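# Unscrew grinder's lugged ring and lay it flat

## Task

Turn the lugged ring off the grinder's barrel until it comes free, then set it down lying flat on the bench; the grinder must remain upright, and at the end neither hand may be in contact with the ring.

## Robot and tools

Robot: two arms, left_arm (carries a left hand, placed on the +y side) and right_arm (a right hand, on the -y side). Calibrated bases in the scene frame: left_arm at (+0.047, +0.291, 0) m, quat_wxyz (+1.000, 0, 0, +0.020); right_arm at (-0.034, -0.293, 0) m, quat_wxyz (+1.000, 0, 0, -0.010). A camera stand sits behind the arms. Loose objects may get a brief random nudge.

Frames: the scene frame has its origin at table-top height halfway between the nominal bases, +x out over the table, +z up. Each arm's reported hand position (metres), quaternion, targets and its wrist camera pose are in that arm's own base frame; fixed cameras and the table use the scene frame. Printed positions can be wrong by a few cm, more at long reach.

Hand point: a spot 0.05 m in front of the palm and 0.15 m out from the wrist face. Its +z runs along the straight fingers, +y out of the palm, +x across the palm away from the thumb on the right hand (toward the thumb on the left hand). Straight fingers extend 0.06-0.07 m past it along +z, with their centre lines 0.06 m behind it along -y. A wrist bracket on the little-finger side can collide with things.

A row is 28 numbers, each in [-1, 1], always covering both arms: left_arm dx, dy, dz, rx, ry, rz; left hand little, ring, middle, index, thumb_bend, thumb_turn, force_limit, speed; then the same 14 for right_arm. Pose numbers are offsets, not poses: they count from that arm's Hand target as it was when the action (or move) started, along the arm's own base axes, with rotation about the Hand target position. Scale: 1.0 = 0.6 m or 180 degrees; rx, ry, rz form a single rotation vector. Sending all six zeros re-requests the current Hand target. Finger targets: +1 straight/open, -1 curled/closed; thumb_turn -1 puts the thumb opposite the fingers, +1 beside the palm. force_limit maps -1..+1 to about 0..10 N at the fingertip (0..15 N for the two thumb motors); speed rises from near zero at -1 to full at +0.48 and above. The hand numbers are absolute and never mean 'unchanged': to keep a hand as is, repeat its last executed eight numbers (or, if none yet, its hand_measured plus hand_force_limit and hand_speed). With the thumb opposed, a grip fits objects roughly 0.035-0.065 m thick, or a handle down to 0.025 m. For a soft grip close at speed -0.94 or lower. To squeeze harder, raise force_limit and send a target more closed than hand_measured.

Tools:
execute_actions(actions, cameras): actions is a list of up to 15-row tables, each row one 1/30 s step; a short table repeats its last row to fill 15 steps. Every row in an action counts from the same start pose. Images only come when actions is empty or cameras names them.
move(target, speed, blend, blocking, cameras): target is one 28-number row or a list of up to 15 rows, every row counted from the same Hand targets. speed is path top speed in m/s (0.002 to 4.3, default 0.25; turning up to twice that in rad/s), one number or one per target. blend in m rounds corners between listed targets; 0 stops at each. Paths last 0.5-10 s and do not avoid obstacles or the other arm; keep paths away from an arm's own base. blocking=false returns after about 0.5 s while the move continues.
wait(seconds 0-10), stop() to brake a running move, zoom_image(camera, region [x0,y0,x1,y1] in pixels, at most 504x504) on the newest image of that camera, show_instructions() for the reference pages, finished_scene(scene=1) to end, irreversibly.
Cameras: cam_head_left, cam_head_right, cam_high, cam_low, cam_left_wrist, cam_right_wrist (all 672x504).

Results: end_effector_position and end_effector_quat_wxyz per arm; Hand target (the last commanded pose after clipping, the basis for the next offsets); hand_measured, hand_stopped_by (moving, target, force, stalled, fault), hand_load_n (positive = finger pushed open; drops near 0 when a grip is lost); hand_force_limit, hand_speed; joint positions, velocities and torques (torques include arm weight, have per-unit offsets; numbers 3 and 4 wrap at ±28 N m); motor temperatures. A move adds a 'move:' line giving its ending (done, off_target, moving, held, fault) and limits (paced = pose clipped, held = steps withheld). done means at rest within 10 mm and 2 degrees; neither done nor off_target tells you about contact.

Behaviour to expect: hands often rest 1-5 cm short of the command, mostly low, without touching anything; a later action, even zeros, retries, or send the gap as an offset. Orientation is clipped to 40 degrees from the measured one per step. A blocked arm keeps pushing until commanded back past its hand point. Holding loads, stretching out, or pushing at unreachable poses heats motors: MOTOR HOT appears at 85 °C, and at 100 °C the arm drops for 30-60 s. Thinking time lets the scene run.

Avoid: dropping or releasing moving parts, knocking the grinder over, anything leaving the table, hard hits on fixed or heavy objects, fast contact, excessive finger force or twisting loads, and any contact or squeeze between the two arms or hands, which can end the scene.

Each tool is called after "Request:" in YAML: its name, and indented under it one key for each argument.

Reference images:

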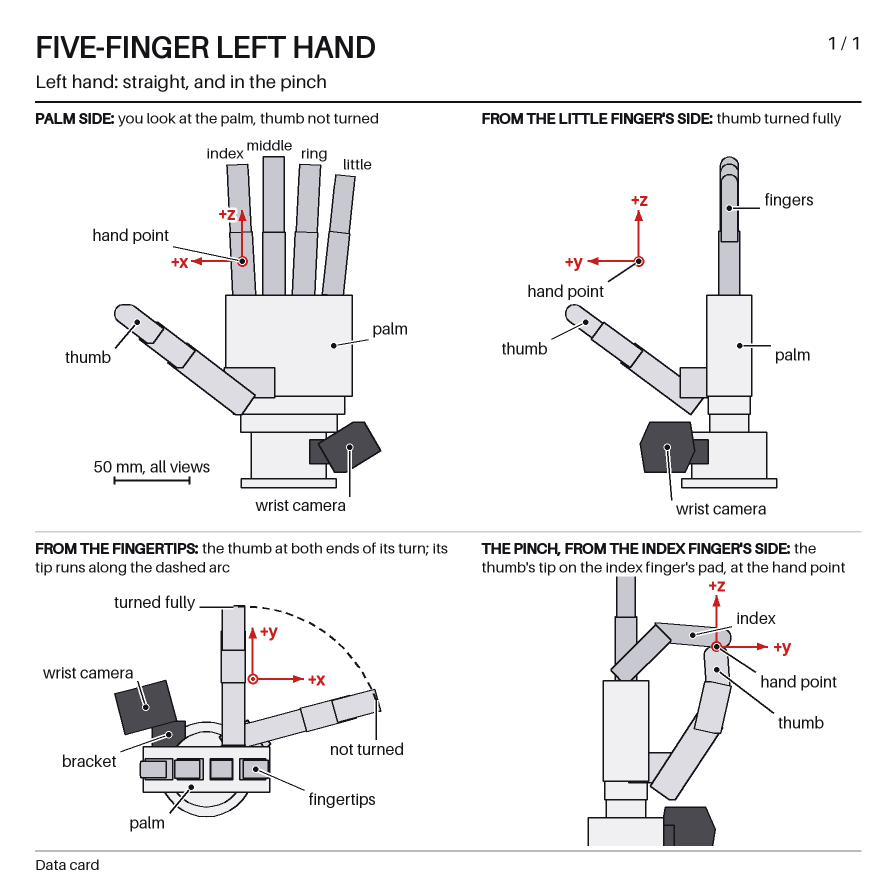

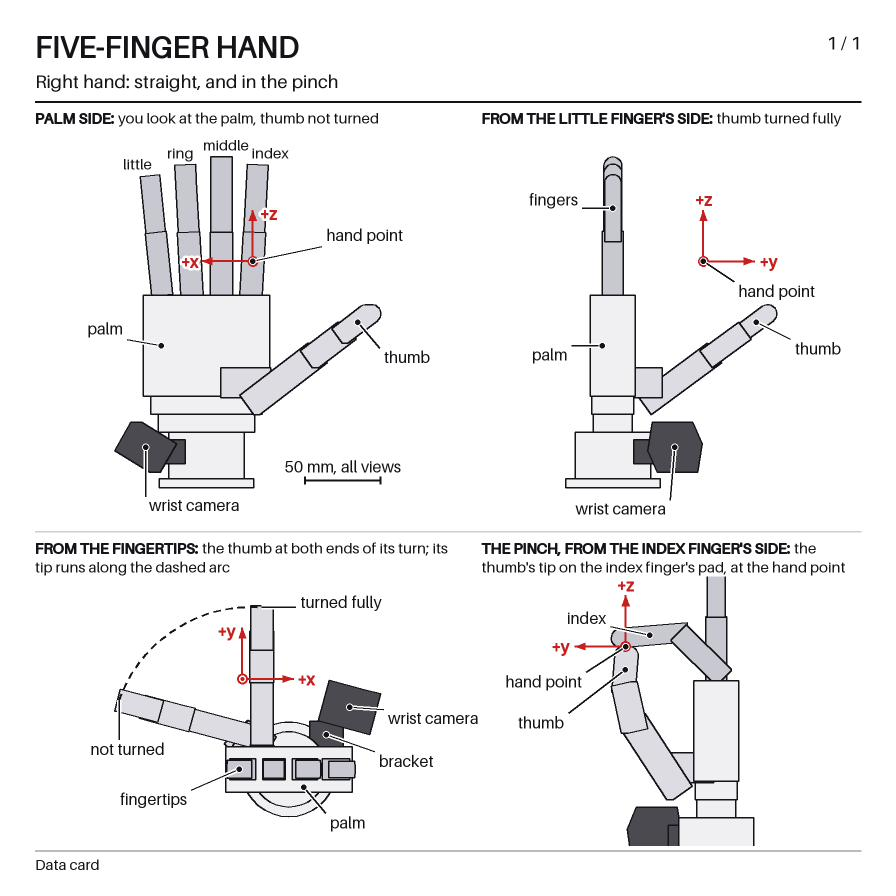

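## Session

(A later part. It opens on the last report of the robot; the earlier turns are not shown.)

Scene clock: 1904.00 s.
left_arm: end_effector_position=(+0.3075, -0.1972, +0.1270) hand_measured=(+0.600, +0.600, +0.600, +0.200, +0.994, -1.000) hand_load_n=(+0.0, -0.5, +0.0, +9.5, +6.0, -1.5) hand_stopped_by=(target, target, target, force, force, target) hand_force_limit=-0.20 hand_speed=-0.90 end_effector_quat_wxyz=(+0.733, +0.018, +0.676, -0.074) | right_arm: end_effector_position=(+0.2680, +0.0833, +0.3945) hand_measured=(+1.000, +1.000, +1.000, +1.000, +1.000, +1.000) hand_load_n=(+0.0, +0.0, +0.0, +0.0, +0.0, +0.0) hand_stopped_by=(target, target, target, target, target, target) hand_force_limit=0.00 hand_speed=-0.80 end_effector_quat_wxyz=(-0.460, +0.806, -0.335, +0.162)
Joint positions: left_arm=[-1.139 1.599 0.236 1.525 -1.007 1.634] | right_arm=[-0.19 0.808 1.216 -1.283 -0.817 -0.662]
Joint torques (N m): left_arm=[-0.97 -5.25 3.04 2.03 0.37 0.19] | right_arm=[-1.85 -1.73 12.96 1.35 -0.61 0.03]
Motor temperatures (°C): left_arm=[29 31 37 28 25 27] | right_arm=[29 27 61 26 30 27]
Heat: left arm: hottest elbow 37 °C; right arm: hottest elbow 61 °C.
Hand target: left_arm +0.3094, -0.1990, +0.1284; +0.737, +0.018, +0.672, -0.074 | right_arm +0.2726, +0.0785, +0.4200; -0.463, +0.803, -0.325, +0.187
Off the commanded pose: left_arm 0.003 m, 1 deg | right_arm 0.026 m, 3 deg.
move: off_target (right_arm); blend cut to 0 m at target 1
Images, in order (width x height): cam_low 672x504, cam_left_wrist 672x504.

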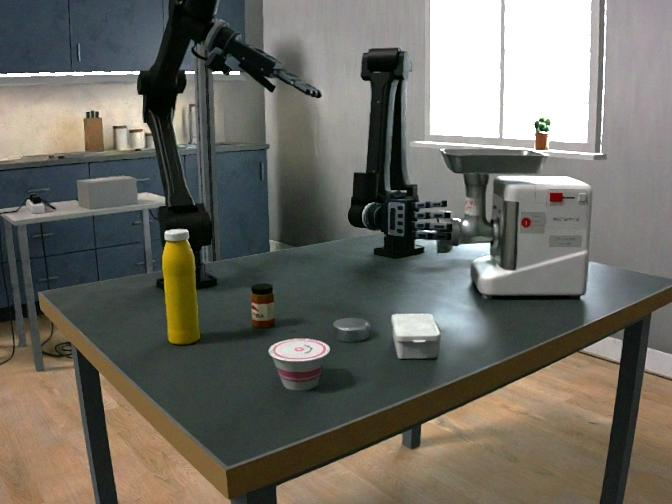

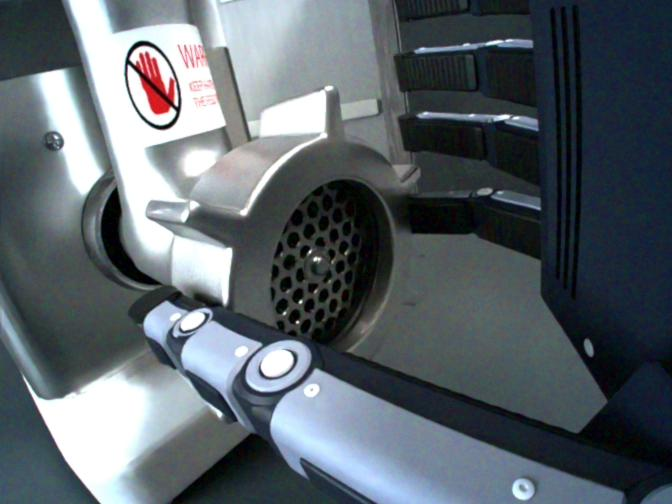

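Request:
move:
  target: [-0.0093,-0.0095,0,0,0,0,0.6,0.6,0.6,-0.3,0.6,-1,-0.2,-0.9,0,0,0,0,0,0,1,1,1,1,1,1,0,-0.8]
  speed: 0.06

Scene clock: 1908.97 s.
left_arm: end_effector_position=(+0.3054, -0.1980, +0.1268) hand_measured=(+0.600, +0.600, +0.600, +0.200, +0.994, -1.000) hand_load_n=(+0.0, +0.0, +0.0, +13.5, +4.5, +0.0) hand_stopped_by=(target, target, target, force, force, target) hand_force_limit=-0.20 hand_speed=-0.90 end_effector_quat_wxyz=(+0.734, +0.018, +0.675, -0.072) | right_arm: end_effector_position=(+0.2680, +0.0833, +0.3945) hand_measured=(+1.000, +1.000, +1.000, +1.000, +1.000, +1.000) hand_load_n=(+0.0, +0.0, +0.0, +0.0, +0.0, +0.0) hand_stopped_by=(target, target, target, target, target, target) hand_force_limit=0.00 hand_speed=-0.80 end_effector_quat_wxyz=(-0.460, +0.806, -0.335, +0.162)
Joint positions: left_arm=[-1.149 1.605 0.237 1.536 -1.018 1.642] | right_arm=[-0.19 0.808 1.216 -1.283 -0.817 -0.662]
Joint torques (N m): left_arm=[-2.37 -4.66 3.51 1.98 -0.35 0.23] | right_arm=[-1.85 -1.73 12.98 1.32 -0.61 0.04]
Motor temperatures (°C): left_arm=[29 30 37 28 25 27] | right_arm=[29 27 61 26 30 27]
Heat: left arm: hottest elbow 37 °C; right arm: hottest elbow 61 °C.
Hand target: left_arm +0.3038, -0.2046, +0.1285; +0.737, +0.017, +0.672, -0.075 | right_arm +0.2726, +0.0785, +0.4200; -0.463, +0.803, -0.325, +0.187
Off the commanded pose: left_arm 0.007 m, 1 deg | right_arm 0.026 m, 3 deg.
move: off_target (right_arm)

Request:
move:
  target:
    - [0.0093,0.0095,0,0,0,0,0.6,0.6,0.6,0.6,1,-1,0,0,0,0,0,0,0,0,1,1,1,1,1,1,0,-0.8]
    - [0.0045,0.0142,-0.0005,0.0233,0.0239,0,0.6,0.6,0.6,0.6,1,-1,0,0,0,0,0,0,0,0,1,1,1,1,1,1,0,-0.8]
    - [-0.0537,-0.0455,-0.0005,0.0233,0.0239,0,0.6,0.6,0.6,0.6,1,-1,0,0,0,0,0,0,0,0,1,1,1,1,1,1,0,-0.8]
    - [-0.0555,-0.0383,0.0047,0.2521,0.2586,0,0.6,0.6,0.6,0.6,1,-1,0,0,0,0,0,0,0,0,1,1,1,1,1,1,0,-0.8]
    - [-0.0198,0.0086,-0.002,0.2521,0.2586,0,0.6,0.6,0.6,0.6,1,-1,0,0,0,0,0,0,0,0,1,1,1,1,1,1,0,-0.8]
    - [-0.0031,0.0256,0.0012,0.2327,0.2387,0,0.6,0.6,0.6,0.6,1,-1,0,0,0,0,0,0,0,0,1,1,1,1,1,1,0,-0.8]
    - [0.0003,0.0226,-0.0224,0.2327,0.2387,0,0.6,0.6,0.6,0.6,1,-1,0,0,0,0,0,0,0,0,1,1,1,1,1,1,0,-0.8]
    - [0.0003,0.0226,-0.0224,0.2327,0.2387,0,0.6,0.6,0.6,-0.3,1,-1,0.2,-0.85,0,0,0,0,0,0,1,1,1,1,1,1,0,-0.8]
  speed: [0.1, 0.08, 0.18, 0.45, 0.14, 0.06, 0.06, 0.06]
  blend: [0,0,0.01,0.01,0,0.002,0,0]
  cameras: ["cam_left_wrist"]

Request:
move:
  target:
    - [0.0013,-0.008,0.0112,-0.0582,-0.0597,0,0.6,0.6,0.6,-0.3,0.6,-1,-0.2,-0.9,0,0,0,0,0,0,1,1,1,1,1,1,0,-0.8]
    - [0.0052,-0.0117,0.0155,-0.1396,-0.1432,0,0.6,0.6,0.6,-0.3,0.6,-1,-0.2,-0.9,0,0,0,0,0,0,1,1,1,1,1,1,0,-0.8]
    - [0.0078,-0.0142,0.0223,-0.2327,-0.2387,0,0.6,0.6,0.6,-0.3,0.6,-1,-0.2,-0.9,0,0,0,0,0,0,1,1,1,1,1,1,0,-0.8]
  speed: 0.17
  blend: [0.002,0.002,0]

Request:
move:
  target: [-0.0093,-0.0095,0,0,0,0,0.6,0.6,0.6,-0.3,0.6,-1,-0.2,-0.9,0,0,0,0,0,0,1,1,1,1,1,1,0,-0.8]
  speed: 0.06
  cameras: ["cam_left_wrist", "cam_low"]

Request:
zoom_image:
  camera: "cam_low"
  region: [410, 190, 480, 260]

Scene clock: 1935.90 s.
left_arm: end_effector_position=(+0.3007, -0.1924, +0.1169) hand_measured=(+0.600, +0.600, +0.600, +0.200, +1.000, -1.000) hand_load_n=(+0.0, +0.0, +0.0, +11.0, +1.5, -0.5) hand_stopped_by=(target, target, target, force, target, target) hand_force_limit=0.20 hand_speed=-0.85 end_effector_quat_wxyz=(+0.391, +0.247, +0.872, +0.162) | right_arm: end_effector_position=(+0.2680, +0.0833, +0.3945) hand_measured=(+1.000, +1.000, +1.000, +1.000, +1.000, +1.000) hand_load_n=(+0.0, +0.0, +0.0, +0.0, +0.0, +0.0) hand_stopped_by=(target, target, target, target, target, target) hand_force_limit=0.00 hand_speed=-0.80 end_effector_quat_wxyz=(-0.460, +0.806, -0.335, +0.162)
Joint positions: left_arm=[-1.067 1.253 0.663 -0.558 -0.79 1.235] | right_arm=[-0.19 0.808 1.216 -1.283 -0.817 -0.662]
Joint torques (N m): left_arm=[-0.21 -5.66 6.01 1.22 -0.55 0.16] | right_arm=[-1.85 -1.73 12.97 1.33 -0.61 0.03]
Motor temperatures (°C): left_arm=[29 31 37 28 25 27] | right_arm=[29 27 61 26 30 27]
Heat: left arm: hottest elbow 37 °C; right arm: hottest elbow 61 °C.
Hand target: left_arm +0.3039, -0.1910, +0.1150; +0.391, +0.246, +0.872, +0.164 | right_arm +0.2726, +0.0785, +0.4200; -0.463, +0.803, -0.325, +0.187
Off the commanded pose: left_arm 0.004 m, 0 deg | right_arm 0.026 m, 3 deg.
move: off_target (right_arm)
Images, in order (width x height): cam_left_wrist 672x504.

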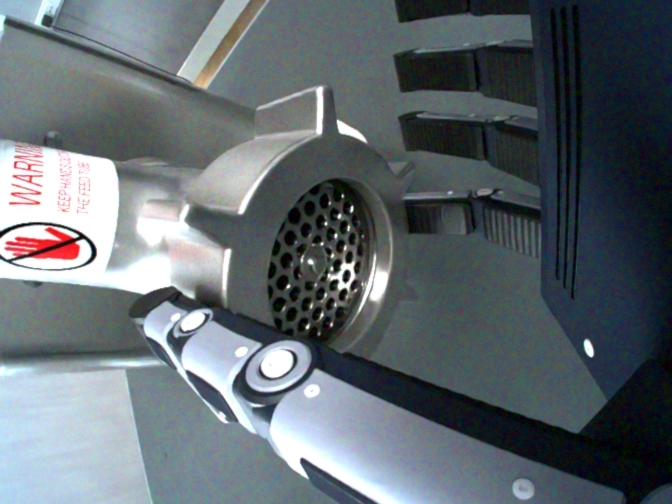

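Scene clock: 1940.63 s.
left_arm: end_effector_position=(+0.3068, -0.1980, +0.1270) hand_measured=(+0.600, +0.600, +0.600, +0.200, +0.994, -1.000) hand_load_n=(+0.0, +0.0, +0.0, +10.0, +6.0, -1.0) hand_stopped_by=(target, target, target, force, force, target) hand_force_limit=-0.20 hand_speed=-0.90 end_effector_quat_wxyz=(+0.733, +0.017, +0.676, -0.074) | right_arm: end_effector_position=(+0.2680, +0.0833, +0.3945) hand_measured=(+1.000, +1.000, +1.000, +1.000, +1.000, +1.000) hand_load_n=(-0.5, +0.0, +0.0, +0.0, +0.0, +0.0) hand_stopped_by=(target, target, target, target, target, target) hand_force_limit=0.00 hand_speed=-0.80 end_effector_quat_wxyz=(-0.460, +0.806, -0.335, +0.162)
Joint positions: left_arm=[-1.143 1.6 0.238 1.526 -1.011 1.634] | right_arm=[-0.19 0.808 1.216 -1.283 -0.817 -0.662]
Joint torques (N m): left_arm=[-0.62 -5.19 3.11 1.99 0.45 0.21] | right_arm=[-1.85 -1.73 12.97 1.32 -0.62 0.03]
Motor temperatures (°C): left_arm=[29 31 37 28 25 27] | right_arm=[29 27 61 26 30 27]
Heat: left arm: hottest elbow 37 °C; right arm: hottest elbow 61 °C.
Hand target: left_arm +0.3087, -0.1996, +0.1284; +0.737, +0.018, +0.672, -0.074 | right_arm +0.2726, +0.0785, +0.4200; -0.463, +0.803, -0.325, +0.187
Off the commanded pose: left_arm 0.003 m, 1 deg | right_arm 0.026 m, 3 deg.
move: off_target (right_arm); blend cut to 0 m at target 1

Scene clock: 1941.47 s.
left_arm: end_effector_position=(+0.3046, -0.1987, +0.1267) hand_measured=(+0.600, +0.600, +0.600, +0.200, +0.994, -1.000) hand_load_n=(+0.0, +0.0, +0.0, +14.0, +4.0, +0.0) hand_stopped_by=(target, target, target, force, force, target) hand_force_limit=-0.20 hand_speed=-0.90 end_effector_quat_wxyz=(+0.734, +0.018, +0.675, -0.073) | right_arm: end_effector_position=(+0.2680, +0.0833, +0.3945) hand_measured=(+1.000, +1.000, +1.000, +1.000, +1.000, +1.000) hand_load_n=(+0.0, +0.0, +0.0, +0.0, +0.0, +0.0) hand_stopped_by=(target, target, target, target, target, target) hand_force_limit=0.00 hand_speed=-0.80 end_effector_quat_wxyz=(-0.460, +0.806, -0.335, +0.162)
Joint positions: left_arm=[-1.153 1.606 0.238 1.537 -1.021 1.642] | right_arm=[-0.19 0.808 1.216 -1.283 -0.817 -0.662]
Joint torques (N m): left_arm=[-2.43 -5.01 3.6 1.99 -0.38 0.23] | right_arm=[-1.85 -1.79 12.97 1.35 -0.62 0.03]
Motor temperatures (°C): left_arm=[29 31 37 28 25 27] | right_arm=[29 27 61 26 30 27]
Heat: left arm: hottest elbow 37 °C; right arm: hottest elbow 61 °C.
Hand target: left_arm +0.3031, -0.2053, +0.1284; +0.737, +0.017, +0.672, -0.074 | right_arm +0.2726, +0.0785, +0.4200; -0.463, +0.803, -0.325, +0.187
Off the commanded pose: left_arm 0.007 m, 1 deg | right_arm 0.026 m, 3 deg.
move: off_target (right_arm)
Images, in order (width x height): cam_low 672x504, cam_left_wrist 672x504.

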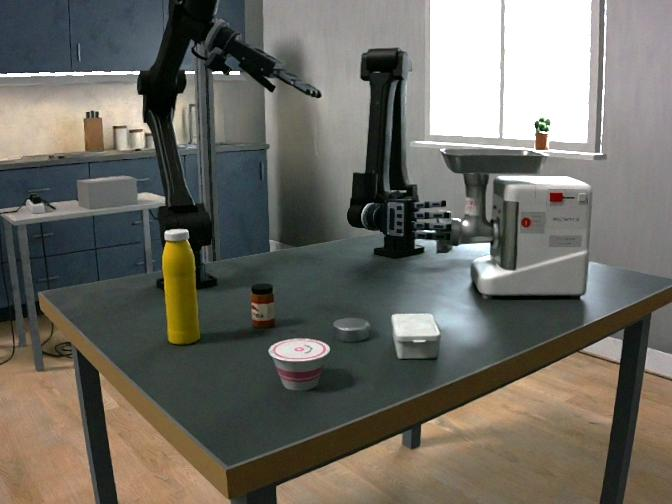

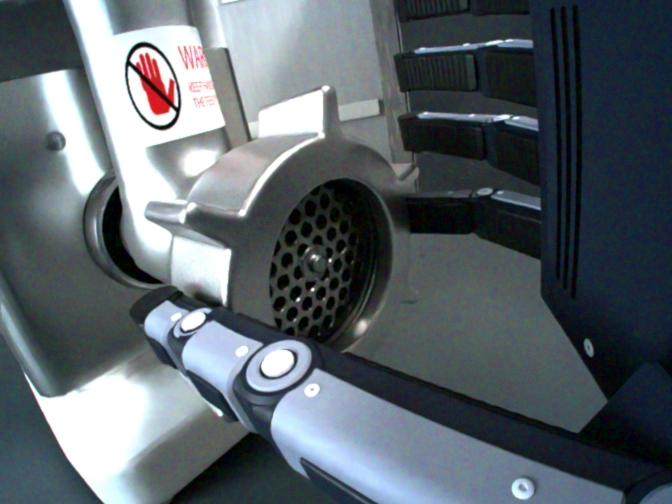

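Scaled by 7.200 from the camera's 672x504 image, which has a finer 960x720 frame.

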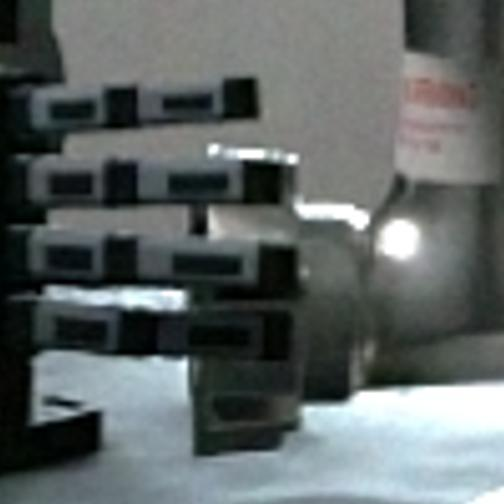

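Request:
move:
  target:
    - [0.0093,0.0095,0,0,0,0,0.6,0.6,0.6,0.6,1,-1,0,0,0,0,0,0,0,0,1,1,1,1,1,1,0,-0.8]
    - [0.0045,0.0142,-0.0005,0.0233,0.0239,0,0.6,0.6,0.6,0.6,1,-1,0,0,0,0,0,0,0,0,1,1,1,1,1,1,0,-0.8]
    - [-0.0537,-0.0455,-0.0005,0.0233,0.0239,0,0.6,0.6,0.6,0.6,1,-1,0,0,0,0,0,0,0,0,1,1,1,1,1,1,0,-0.8]
    - [-0.0555,-0.0383,0.0047,0.2521,0.2586,0,0.6,0.6,0.6,0.6,1,-1,0,0,0,0,0,0,0,0,1,1,1,1,1,1,0,-0.8]
    - [-0.0198,0.0086,-0.002,0.2521,0.2586,0,0.6,0.6,0.6,0.6,1,-1,0,0,0,0,0,0,0,0,1,1,1,1,1,1,0,-0.8]
    - [-0.0031,0.0256,0.0012,0.2327,0.2387,0,0.6,0.6,0.6,0.6,1,-1,0,0,0,0,0,0,0,0,1,1,1,1,1,1,0,-0.8]
    - [0.0003,0.0226,-0.0223,0.2327,0.2387,0,0.6,0.6,0.6,0.6,1,-1,0,0,0,0,0,0,0,0,1,1,1,1,1,1,0,-0.8]
    - [0.0003,0.0226,-0.0223,0.2327,0.2387,0,0.6,0.6,0.6,-0.3,1,-1,0.2,-0.85,0,0,0,0,0,0,1,1,1,1,1,1,0,-0.8]
  speed: [0.1, 0.08, 0.18, 0.45, 0.14, 0.06, 0.06, 0.06]
  blend: [0,0,0.01,0.01,0,0.002,0,0]
  cameras: ["cam_left_wrist"]

Request:
move:
  target:
    - [0.0013,-0.008,0.0112,-0.0582,-0.0597,0,0.6,0.6,0.6,-0.3,0.6,-1,-0.2,-0.9,0,0,0,0,0,0,1,1,1,1,1,1,0,-0.8]
    - [0.0052,-0.0117,0.0155,-0.1396,-0.1432,0,0.6,0.6,0.6,-0.3,0.6,-1,-0.2,-0.9,0,0,0,0,0,0,1,1,1,1,1,1,0,-0.8]
    - [0.0078,-0.0142,0.0223,-0.2327,-0.2387,0,0.6,0.6,0.6,-0.3,0.6,-1,-0.2,-0.9,0,0,0,0,0,0,1,1,1,1,1,1,0,-0.8]
  speed: 0.17
  blend: [0.002,0.002,0]

Request:
move:
  target: [-0.0093,-0.0095,0,0,0,0,0.6,0.6,0.6,-0.3,0.6,-1,-0.2,-0.9,0,0,0,0,0,0,1,1,1,1,1,1,0,-0.8]
  speed: 0.06
  cameras: ["cam_left_wrist", "cam_low"]

Request:
zoom_image:
  camera: "cam_low"
  region: [410, 190, 480, 260]

Scene clock: 1969.80 s.
left_arm: end_effector_position=(+0.3000, -0.1931, +0.1170) hand_measured=(+0.600, +0.600, +0.600, +0.200, +1.000, -1.000) hand_load_n=(+0.0, +0.0, +0.0, +11.0, +1.5, -0.5) hand_stopped_by=(target, target, target, force, target, target) hand_force_limit=0.20 hand_speed=-0.85 end_effector_quat_wxyz=(+0.391, +0.247, +0.872, +0.163) | right_arm: end_effector_position=(+0.2680, +0.0833, +0.3945) hand_measured=(+1.000, +1.000, +1.000, +1.000, +1.000, +1.000) hand_load_n=(+0.0, +0.0, +0.0, +0.0, +0.0, +0.0) hand_stopped_by=(target, target, target, target, target, target) hand_force_limit=0.00 hand_speed=-0.80 end_effector_quat_wxyz=(-0.460, +0.806, -0.335, +0.162)
Joint positions: left_arm=[-1.07 1.254 0.664 -0.561 -0.791 1.231] | right_arm=[-0.19 0.808 1.216 -1.283 -0.817 -0.662]
Joint torques (N m): left_arm=[0.09 -5.54 6.08 1.31 -0.55 0.18] | right_arm=[-1.85 -1.73 12.97 1.32 -0.61 0.04]
Motor temperatures (°C): left_arm=[29 31 36 28 25 27] | right_arm=[29 27 61 26 30 27]
Heat: left arm: hottest elbow 36 °C; right arm: hottest elbow 61 °C.
Hand target: left_arm +0.3033, -0.1917, +0.1150; +0.392, +0.246, +0.872, +0.164 | right_arm +0.2726, +0.0785, +0.4200; -0.463, +0.803, -0.325, +0.187
Off the commanded pose: left_arm 0.004 m, 0 deg | right_arm 0.026 m, 3 deg.
move: off_target (right_arm)
Images, in order (width x height): cam_left_wrist 672x504.

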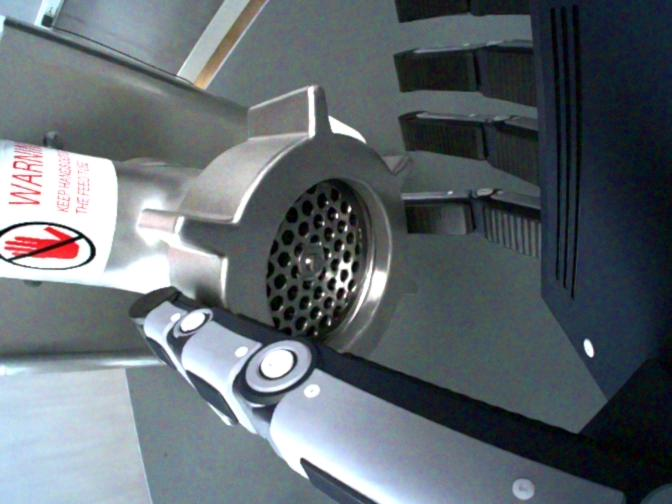

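Scene clock: 1974.53 s.
left_arm: end_effector_position=(+0.3061, -0.1986, +0.1269) hand_measured=(+0.600, +0.600, +0.600, +0.200, +0.994, -1.000) hand_load_n=(+0.0, +0.0, +0.5, +10.5, +5.5, -0.5) hand_stopped_by=(target, target, target, force, force, target) hand_force_limit=-0.20 hand_speed=-0.90 end_effector_quat_wxyz=(+0.733, +0.017, +0.676, -0.075) | right_arm: end_effector_position=(+0.2680, +0.0833, +0.3945) hand_measured=(+1.000, +1.000, +1.000, +1.000, +1.000, +1.000) hand_load_n=(+0.0, +0.0, +0.0, +0.0, +0.0, +0.0) hand_stopped_by=(target, target, target, target, target, target) hand_force_limit=0.00 hand_speed=-0.80 end_effector_quat_wxyz=(-0.460, +0.806, -0.335, +0.162)
Joint positions: left_arm=[-1.147 1.601 0.239 1.527 -1.014 1.635] | right_arm=[-0.19 0.808 1.216 -1.283 -0.817 -0.662]
Joint torques (N m): left_arm=[-0.91 -4.84 3.1 2.11 0.36 0.19] | right_arm=[-1.85 -1.79 12.97 1.32 -0.62 0.03]
Motor temperatures (°C): left_arm=[29 31 36 28 25 27] | right_arm=[29 27 61 26 30 27]
Heat: left arm: hottest elbow 36 °C; right arm: hottest elbow 61 °C.
Hand target: left_arm +0.3079, -0.2003, +0.1284; +0.737, +0.017, +0.672, -0.075 | right_arm +0.2726, +0.0785, +0.4200; -0.463, +0.803, -0.325, +0.187
Off the commanded pose: left_arm 0.003 m, 1 deg | right_arm 0.026 m, 3 deg.
move: off_target (right_arm); blend cut to 0 m at target 1

Scene clock: 1975.37 s.
left_arm: end_effector_position=(+0.3039, -0.1994, +0.1266) hand_measured=(+0.600, +0.600, +0.600, +0.200, +0.994, -1.000) hand_load_n=(+0.0, +0.0, +0.0, +14.5, +4.5, +0.0) hand_stopped_by=(target, target, target, force, force, target) hand_force_limit=-0.20 hand_speed=-0.90 end_effector_quat_wxyz=(+0.734, +0.018, +0.675, -0.073) | right_arm: end_effector_position=(+0.2680, +0.0833, +0.3945) hand_measured=(+1.000, +1.000, +1.000, +1.000, +1.000, +1.000) hand_load_n=(+0.0, +0.0, +0.0, +0.0, +0.0, +0.0) hand_stopped_by=(target, target, target, target, target, target) hand_force_limit=0.00 hand_speed=-0.80 end_effector_quat_wxyz=(-0.460, +0.806, -0.335, +0.162)
Joint positions: left_arm=[-1.156 1.607 0.239 1.538 -1.024 1.643] | right_arm=[-0.19 0.808 1.216 -1.283 -0.817 -0.662]
Joint torques (N m): left_arm=[-2.37 -4.6 3.63 1.94 -0.44 0.24] | right_arm=[-1.85 -1.73 12.97 1.32 -0.62 0.03]
Motor temperatures (°C): left_arm=[29 31 36 28 25 27] | right_arm=[29 27 61 26 30 27]
Heat: left arm: hottest elbow 36 °C; right arm: hottest elbow 61 °C.
Hand target: left_arm +0.3023, -0.2060, +0.1284; +0.737, +0.017, +0.672, -0.074 | right_arm +0.2726, +0.0785, +0.4200; -0.463, +0.803, -0.325, +0.187
Off the commanded pose: left_arm 0.007 m, 1 deg | right_arm 0.026 m, 3 deg.
move: off_target (right_arm)
Images, in order (width x height): cam_low 672x504, cam_left_wrist 672x504.

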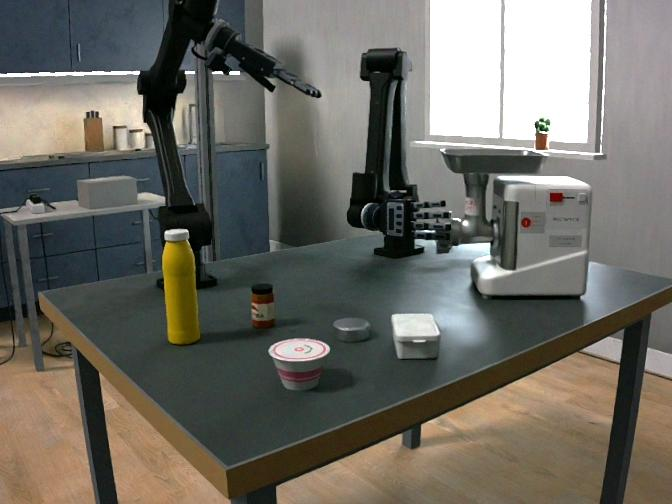

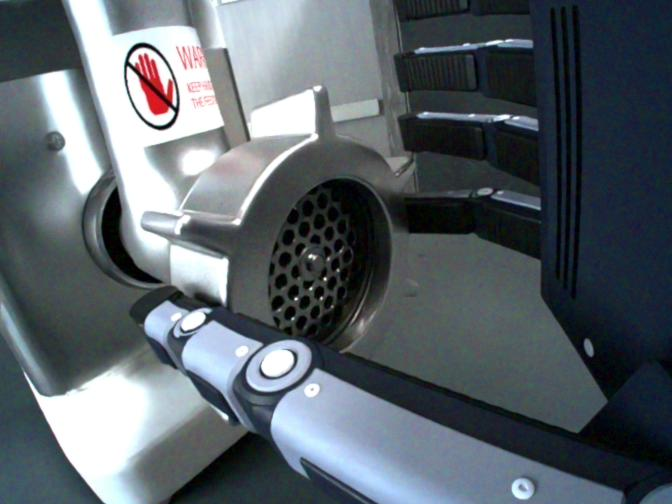

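Scaled by 7.200 from the camera's 672x504 image, which has a finer 960x720 frame.

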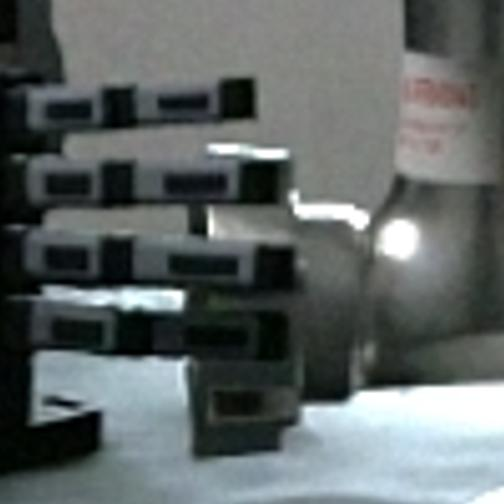

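Request:
move:
  target:
    - [0.0093,0.0095,0,0,0,0,0.6,0.6,0.6,0.6,1,-1,0,0,0,0,0,0,0,0,1,1,1,1,1,1,0,-0.8]
    - [0.0045,0.0142,-0.0005,0.0233,0.0239,0,0.6,0.6,0.6,0.6,1,-1,0,0,0,0,0,0,0,0,1,1,1,1,1,1,0,-0.8]
    - [-0.0537,-0.0455,-0.0005,0.0233,0.0239,0,0.6,0.6,0.6,0.6,1,-1,0,0,0,0,0,0,0,0,1,1,1,1,1,1,0,-0.8]
    - [-0.0555,-0.0383,0.0047,0.2443,0.2506,0,0.6,0.6,0.6,0.6,1,-1,0,0,0,0,0,0,0,0,1,1,1,1,1,1,0,-0.8]
    - [-0.0198,0.0086,-0.002,0.2443,0.2506,0,0.6,0.6,0.6,0.6,1,-1,0,0,0,0,0,0,0,0,1,1,1,1,1,1,0,-0.8]
    - [-0.0031,0.0256,0.0012,0.2249,0.2307,0,0.6,0.6,0.6,0.6,1,-1,0,0,0,0,0,0,0,0,1,1,1,1,1,1,0,-0.8]
    - [0.0003,0.0226,-0.0223,0.2249,0.2307,0,0.6,0.6,0.6,0.6,1,-1,0,0,0,0,0,0,0,0,1,1,1,1,1,1,0,-0.8]
    - [0.0003,0.0226,-0.0223,0.2249,0.2307,0,0.6,0.6,0.6,-0.3,1,-1,0.2,-0.85,0,0,0,0,0,0,1,1,1,1,1,1,0,-0.8]
  speed: [0.1, 0.08, 0.18, 0.45, 0.14, 0.06, 0.06, 0.06]
  blend: [0,0,0.01,0.01,0,0.002,0,0]
  cameras: ["cam_left_wrist"]

Request:
move:
  target:
    - [0.0013,-0.008,0.0112,-0.0504,-0.0517,0,0.6,0.6,0.6,-0.3,0.6,-1,-0.2,-0.9,0,0,0,0,0,0,1,1,1,1,1,1,0,-0.8]
    - [0.0052,-0.0117,0.0155,-0.1318,-0.1352,0,0.6,0.6,0.6,-0.3,0.6,-1,-0.2,-0.9,0,0,0,0,0,0,1,1,1,1,1,1,0,-0.8]
    - [0.0078,-0.0142,0.0223,-0.2249,-0.2307,0,0.6,0.6,0.6,-0.3,0.6,-1,-0.2,-0.9,0,0,0,0,0,0,1,1,1,1,1,1,0,-0.8]
  speed: 0.17
  blend: [0.002,0.002,0]

Request:
move:
  target: [-0.0093,-0.0095,0,0,0,0,0.6,0.6,0.6,-0.3,0.6,-1,-0.2,-0.9,0,0,0,0,0,0,1,1,1,1,1,1,0,-0.8]
  speed: 0.06
  cameras: ["cam_left_wrist", "cam_low"]

Request:
zoom_image:
  camera: "cam_low"
  region: [410, 190, 480, 260]

Scene clock: 2013.20 s.
left_arm: end_effector_position=(+0.2993, -0.1941, +0.1170) hand_measured=(+0.600, +0.600, +0.600, +0.200, +1.000, -1.000) hand_load_n=(+0.0, +0.0, +0.0, +11.0, +1.0, +0.0) hand_stopped_by=(target, target, target, force, target, target) hand_force_limit=0.20 hand_speed=-0.85 end_effector_quat_wxyz=(+0.405, +0.240, +0.869, +0.154) | right_arm: end_effector_position=(+0.2680, +0.0833, +0.3945) hand_measured=(+1.000, +1.000, +1.000, +1.000, +1.000, +1.000) hand_load_n=(+0.0, +0.0, +0.0, +0.0, +0.0, +0.0) hand_stopped_by=(target, target, target, target, target, target) hand_force_limit=0.00 hand_speed=-0.80 end_effector_quat_wxyz=(-0.460, +0.806, -0.335, +0.162)
Joint positions: left_arm=[-1.076 1.242 0.646 -0.521 -0.802 1.229] | right_arm=[-0.19 0.808 1.216 -1.283 -0.817 -0.662]
Joint torques (N m): left_arm=[-0.15 -5.54 6 1.31 -0.6 0.17] | right_arm=[-1.85 -1.79 12.97 1.33 -0.61 0.03]
Motor temperatures (°C): left_arm=[29 30 36 28 25 27] | right_arm=[29 27 61 26 30 27]
Heat: left arm: hottest elbow 36 °C; right arm: hottest elbow 61 °C.
Hand target: left_arm +0.3026, -0.1923, +0.1150; +0.405, +0.239, +0.869, +0.156 | right_arm +0.2726, +0.0785, +0.4200; -0.463, +0.803, -0.325, +0.187
Off the commanded pose: left_arm 0.004 m, 0 deg | right_arm 0.026 m, 3 deg.
move: off_target (right_arm)
Images, in order (width x height): cam_left_wrist 672x504.

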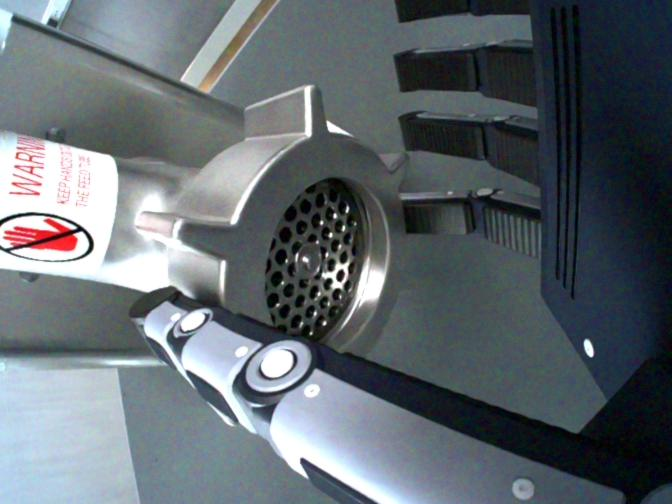

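Scene clock: 2017.83 s.
left_arm: end_effector_position=(+0.3055, -0.1993, +0.1268) hand_measured=(+0.600, +0.600, +0.600, +0.200, +0.994, -1.000) hand_load_n=(+0.0, +0.0, +0.0, +10.0, +5.5, -0.5) hand_stopped_by=(target, target, target, force, force, target) hand_force_limit=-0.20 hand_speed=-0.90 end_effector_quat_wxyz=(+0.733, +0.016, +0.676, -0.075) | right_arm: end_effector_position=(+0.2680, +0.0833, +0.3945) hand_measured=(+1.000, +1.000, +1.000, +1.000, +1.000, +1.000) hand_load_n=(+0.0, +0.0, +0.0, +0.0, +0.0, +0.0) hand_stopped_by=(target, target, target, target, target, target) hand_force_limit=0.00 hand_speed=-0.80 end_effector_quat_wxyz=(-0.460, +0.806, -0.335, +0.162)
Joint positions: left_arm=[-1.15 1.601 0.24 1.527 -1.018 1.634] | right_arm=[-0.19 0.808 1.216 -1.283 -0.817 -0.662]
Joint torques (N m): left_arm=[-0.67 -4.95 3.07 2.11 0.39 0.22] | right_arm=[-1.9 -1.73 12.98 1.33 -0.61 0.03]
Motor temperatures (°C): left_arm=[29 30 36 28 25 27] | right_arm=[29 27 61 26 30 27]
Heat: left arm: hottest elbow 36 °C; right arm: hottest elbow 61 °C.
Hand target: left_arm +0.3072, -0.2010, +0.1284; +0.737, +0.017, +0.672, -0.075 | right_arm +0.2726, +0.0785, +0.4200; -0.463, +0.803, -0.325, +0.187
Off the commanded pose: left_arm 0.003 m, 1 deg | right_arm 0.026 m, 3 deg.
move: off_target (right_arm); blend cut to 0 m at target 1

Scene clock: 2018.67 s.
left_arm: end_effector_position=(+0.3033, -0.2002, +0.1265) hand_measured=(+0.600, +0.600, +0.600, +0.200, +0.994, -1.000) hand_load_n=(+0.0, +0.0, +0.0, +14.5, +4.0, +0.5) hand_stopped_by=(target, target, target, force, force, target) hand_force_limit=-0.20 hand_speed=-0.90 end_effector_quat_wxyz=(+0.734, +0.018, +0.675, -0.073) | right_arm: end_effector_position=(+0.2680, +0.0833, +0.3945) hand_measured=(+1.000, +1.000, +1.000, +1.000, +1.000, +1.000) hand_load_n=(+0.0, +0.0, +0.0, +0.0, +0.0, +0.0) hand_stopped_by=(target, target, target, target, target, target) hand_force_limit=0.00 hand_speed=-0.80 end_effector_quat_wxyz=(-0.460, +0.806, -0.335, +0.162)
Joint positions: left_arm=[-1.159 1.608 0.24 1.538 -1.027 1.643] | right_arm=[-0.19 0.808 1.216 -1.283 -0.817 -0.662]
Joint torques (N m): left_arm=[-2.61 -4.95 3.58 2.03 -0.43 0.23] | right_arm=[-1.9 -1.73 12.97 1.33 -0.62 0.03]
Motor temperatures (°C): left_arm=[29 30 36 28 25 27] | right_arm=[29 27 61 26 30 27]
Heat: left arm: hottest elbow 36 °C; right arm: hottest elbow 61 °C.
Hand target: left_arm +0.3016, -0.2067, +0.1284; +0.737, +0.017, +0.672, -0.075 | right_arm +0.2726, +0.0785, +0.4200; -0.463, +0.803, -0.325, +0.187
Off the commanded pose: left_arm 0.007 m, 1 deg | right_arm 0.026 m, 3 deg.
move: off_target (right_arm)
Images, in order (width x height): cam_low 672x504, cam_left_wrist 672x504.

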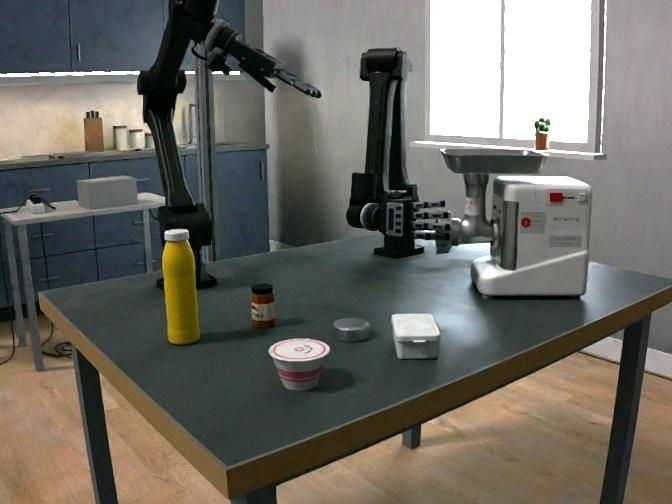

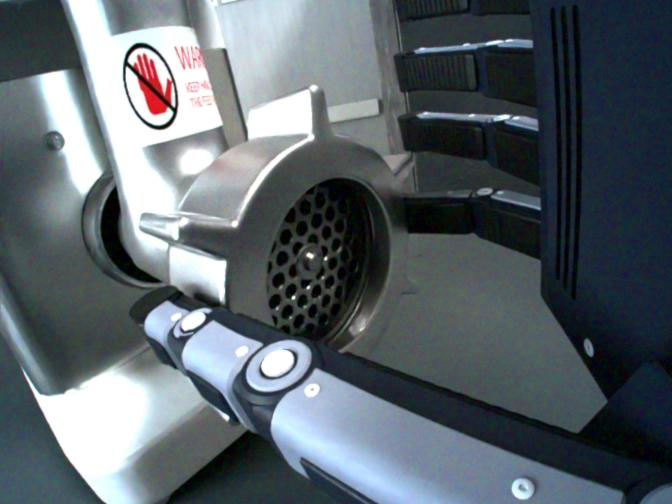

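Scaled by 7.200 from the camera's 672x504 image, which has a finer 960x720 frame.

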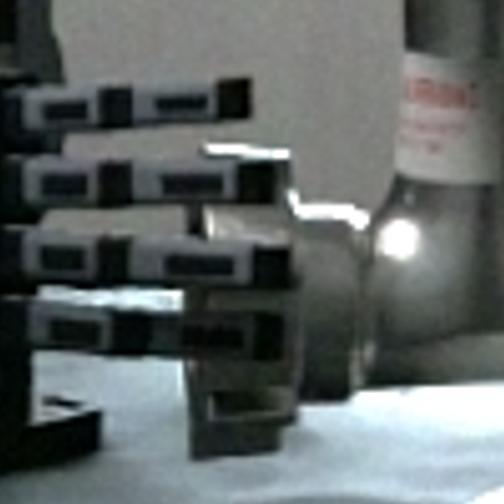

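Request:
move:
  target:
    - [0.0093,0.0095,0,0,0,0,0.6,0.6,0.6,0.6,1,-1,0,0,0,0,0,0,0,0,1,1,1,1,1,1,0,-0.8]
    - [0.0045,0.0142,-0.0005,0.0233,0.0239,0,0.6,0.6,0.6,0.6,1,-1,0,0,0,0,0,0,0,0,1,1,1,1,1,1,0,-0.8]
    - [-0.0537,-0.0455,-0.0005,0.0233,0.0239,0,0.6,0.6,0.6,0.6,1,-1,0,0,0,0,0,0,0,0,1,1,1,1,1,1,0,-0.8]
    - [-0.0555,-0.0383,0.0047,0.2443,0.2506,0,0.6,0.6,0.6,0.6,1,-1,0,0,0,0,0,0,0,0,1,1,1,1,1,1,0,-0.8]
    - [-0.0198,0.0086,-0.002,0.2443,0.2506,0,0.6,0.6,0.6,0.6,1,-1,0,0,0,0,0,0,0,0,1,1,1,1,1,1,0,-0.8]
    - [-0.0031,0.0256,0.0012,0.2249,0.2307,0,0.6,0.6,0.6,0.6,1,-1,0,0,0,0,0,0,0,0,1,1,1,1,1,1,0,-0.8]
    - [0.0003,0.0226,-0.0223,0.2249,0.2307,0,0.6,0.6,0.6,0.6,1,-1,0,0,0,0,0,0,0,0,1,1,1,1,1,1,0,-0.8]
    - [0.0003,0.0226,-0.0223,0.2249,0.2307,0,0.6,0.6,0.6,-0.3,1,-1,0.2,-0.85,0,0,0,0,0,0,1,1,1,1,1,1,0,-0.8]
  speed: [0.1, 0.08, 0.18, 0.45, 0.14, 0.06, 0.06, 0.06]
  blend: [0,0,0.01,0.01,0,0.002,0,0]
  cameras: ["cam_left_wrist"]

Request:
move:
  target:
    - [0.0013,-0.008,0.0112,-0.0504,-0.0517,0,0.6,0.6,0.6,-0.3,0.6,-1,-0.2,-0.9,0,0,0,0,0,0,1,1,1,1,1,1,0,-0.8]
    - [0.0052,-0.0117,0.0155,-0.1318,-0.1352,0,0.6,0.6,0.6,-0.3,0.6,-1,-0.2,-0.9,0,0,0,0,0,0,1,1,1,1,1,1,0,-0.8]
    - [0.0078,-0.0142,0.0223,-0.2249,-0.2307,0,0.6,0.6,0.6,-0.3,0.6,-1,-0.2,-0.9,0,0,0,0,0,0,1,1,1,1,1,1,0,-0.8]
  speed: 0.17
  blend: [0.002,0.002,0]

Request:
move:
  target: [-0.0093,-0.0095,0,0,0,0,0.6,0.6,0.6,-0.3,0.6,-1,-0.2,-0.9,0,0,0,0,0,0,1,1,1,1,1,1,0,-0.8]
  speed: 0.06
  cameras: ["cam_left_wrist", "cam_low"]

Request:
zoom_image:
  camera: "cam_low"
  region: [410, 190, 480, 260]

Scene clock: 2040.87 s.
left_arm: end_effector_position=(+0.2986, -0.1948, +0.1169) hand_measured=(+0.600, +0.600, +0.600, +0.200, +1.000, -1.000) hand_load_n=(+0.0, +0.0, +0.0, +11.0, +1.0, +0.0) hand_stopped_by=(target, target, target, force, target, target) hand_force_limit=0.20 hand_speed=-0.85 end_effector_quat_wxyz=(+0.405, +0.240, +0.869, +0.154) | right_arm: end_effector_position=(+0.2680, +0.0833, +0.3945) hand_measured=(+1.000, +1.000, +1.000, +1.000, +1.000, +1.000) hand_load_n=(+0.0, +0.0, +0.0, +0.0, +0.0, +0.0) hand_stopped_by=(target, target, target, target, target, target) hand_force_limit=0.00 hand_speed=-0.80 end_effector_quat_wxyz=(-0.460, +0.806, -0.335, +0.162)
Joint positions: left_arm=[-1.079 1.243 0.648 -0.524 -0.803 1.225] | right_arm=[-0.19 0.808 1.216 -1.283 -0.817 -0.662]
Joint torques (N m): left_arm=[-0.79 -5.01 6.11 1.43 -0.64 0.17] | right_arm=[-1.85 -1.73 12.97 1.33 -0.61 0.03]
Motor temperatures (°C): left_arm=[29 30 36 28 25 27] | right_arm=[29 27 61 26 30 27]
Heat: left arm: hottest elbow 36 °C; right arm: hottest elbow 61 °C.
Hand target: left_arm +0.3018, -0.1930, +0.1150; +0.405, +0.239, +0.869, +0.156 | right_arm +0.2726, +0.0785, +0.4200; -0.463, +0.803, -0.325, +0.187
Off the commanded pose: left_arm 0.004 m, 0 deg | right_arm 0.026 m, 3 deg.
move: off_target (right_arm)
Images, in order (width x height): cam_left_wrist 672x504.

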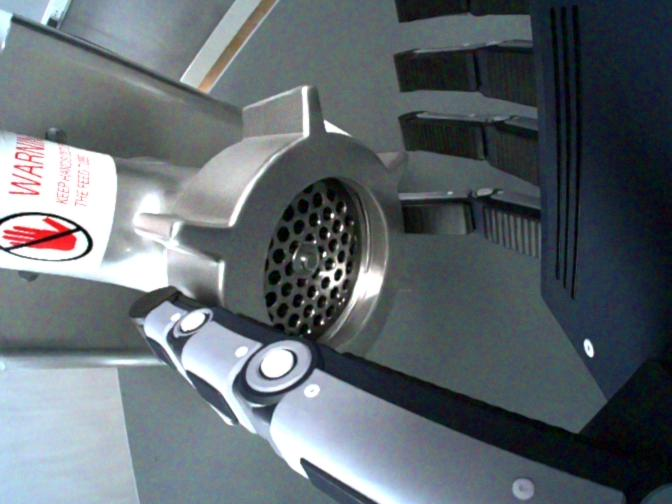

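Scene clock: 2045.50 s.
left_arm: end_effector_position=(+0.3048, -0.2000, +0.1268) hand_measured=(+0.600, +0.600, +0.600, +0.200, +0.994, -1.000) hand_load_n=(+0.0, +0.0, +0.0, +10.0, +5.5, -0.5) hand_stopped_by=(target, target, target, force, force, target) hand_force_limit=-0.20 hand_speed=-0.90 end_effector_quat_wxyz=(+0.733, +0.016, +0.676, -0.075) | right_arm: end_effector_position=(+0.2680, +0.0833, +0.3945) hand_measured=(+1.000, +1.000, +1.000, +1.000, +1.000, +1.000) hand_load_n=(+0.0, -0.5, +0.0, +0.0, +0.0, -0.5) hand_stopped_by=(target, target, target, target, target, target) hand_force_limit=0.00 hand_speed=-0.80 end_effector_quat_wxyz=(-0.460, +0.806, -0.335, +0.162)
Joint positions: left_arm=[-1.153 1.602 0.241 1.527 -1.022 1.634] | right_arm=[-0.19 0.808 1.216 -1.283 -0.817 -0.662]
Joint torques (N m): left_arm=[-0.56 -4.84 3 2.07 0.43 0.22] | right_arm=[-1.85 -1.73 12.98 1.32 -0.62 0.03]
Motor temperatures (°C): left_arm=[29 30 36 28 25 27] | right_arm=[29 27 61 26 30 27]
Heat: left arm: hottest elbow 36 °C; right arm: hottest elbow 61 °C.
Hand target: left_arm +0.3065, -0.2015, +0.1284; +0.737, +0.017, +0.672, -0.074 | right_arm +0.2726, +0.0785, +0.4200; -0.463, +0.803, -0.325, +0.187
Off the commanded pose: left_arm 0.003 m, 1 deg | right_arm 0.026 m, 3 deg.
move: off_target (right_arm); blend cut to 0 m at target 1

Scene clock: 2046.33 s.
left_arm: end_effector_position=(+0.3026, -0.2008, +0.1264) hand_measured=(+0.600, +0.600, +0.600, +0.200, +0.994, -1.000) hand_load_n=(+0.0, +0.0, +0.0, +14.5, +4.0, +0.5) hand_stopped_by=(target, target, target, force, force, target) hand_force_limit=-0.20 hand_speed=-0.90 end_effector_quat_wxyz=(+0.734, +0.018, +0.675, -0.073) | right_arm: end_effector_position=(+0.2680, +0.0833, +0.3945) hand_measured=(+1.000, +1.000, +1.000, +1.000, +1.000, +1.000) hand_load_n=(+0.0, +0.0, +0.0, +0.0, +0.0, +0.0) hand_stopped_by=(target, target, target, target, target, target) hand_force_limit=0.00 hand_speed=-0.80 end_effector_quat_wxyz=(-0.460, +0.806, -0.335, +0.162)
Joint positions: left_arm=[-1.163 1.609 0.241 1.538 -1.031 1.644] | right_arm=[-0.19 0.808 1.216 -1.283 -0.817 -0.662]
Joint torques (N m): left_arm=[-2.43 -5.25 3.52 1.94 -0.4 0.27] | right_arm=[-1.85 -1.73 12.96 1.32 -0.61 0.03]
Motor temperatures (°C): left_arm=[29 30 36 28 25 27] | right_arm=[29 27 61 26 30 27]
Heat: left arm: hottest elbow 36 °C; right arm: hottest elbow 61 °C.
Hand target: left_arm +0.3010, -0.2072, +0.1284; +0.737, +0.017, +0.672, -0.074 | right_arm +0.2726, +0.0785, +0.4200; -0.463, +0.803, -0.325, +0.187
Off the commanded pose: left_arm 0.007 m, 1 deg | right_arm 0.026 m, 3 deg.
move: off_target (right_arm)
Images, in order (width x height): cam_low 672x504, cam_left_wrist 672x504.

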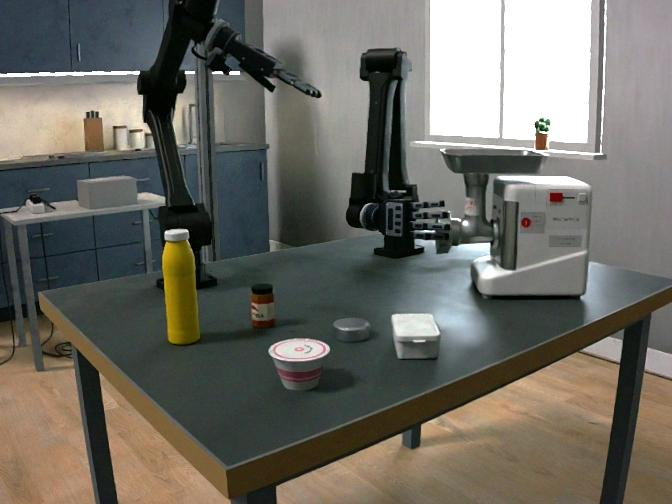

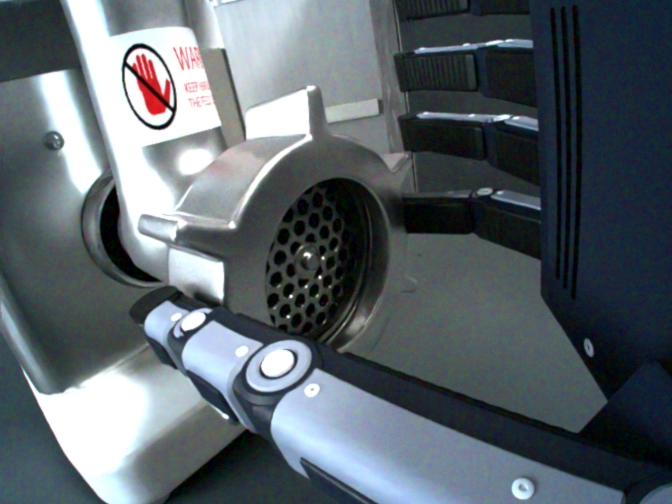

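Scaled by 7.200 from the camera's 672x504 image, which has a finer 960x720 frame.

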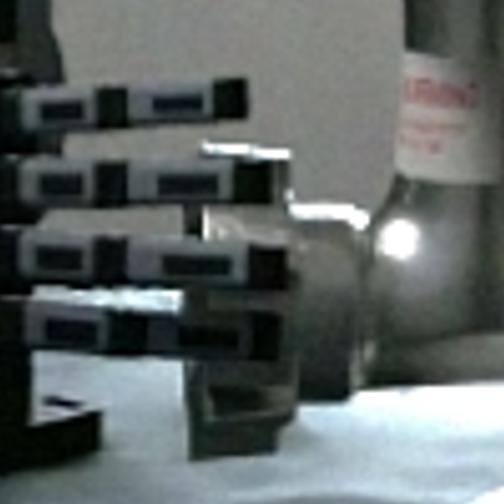

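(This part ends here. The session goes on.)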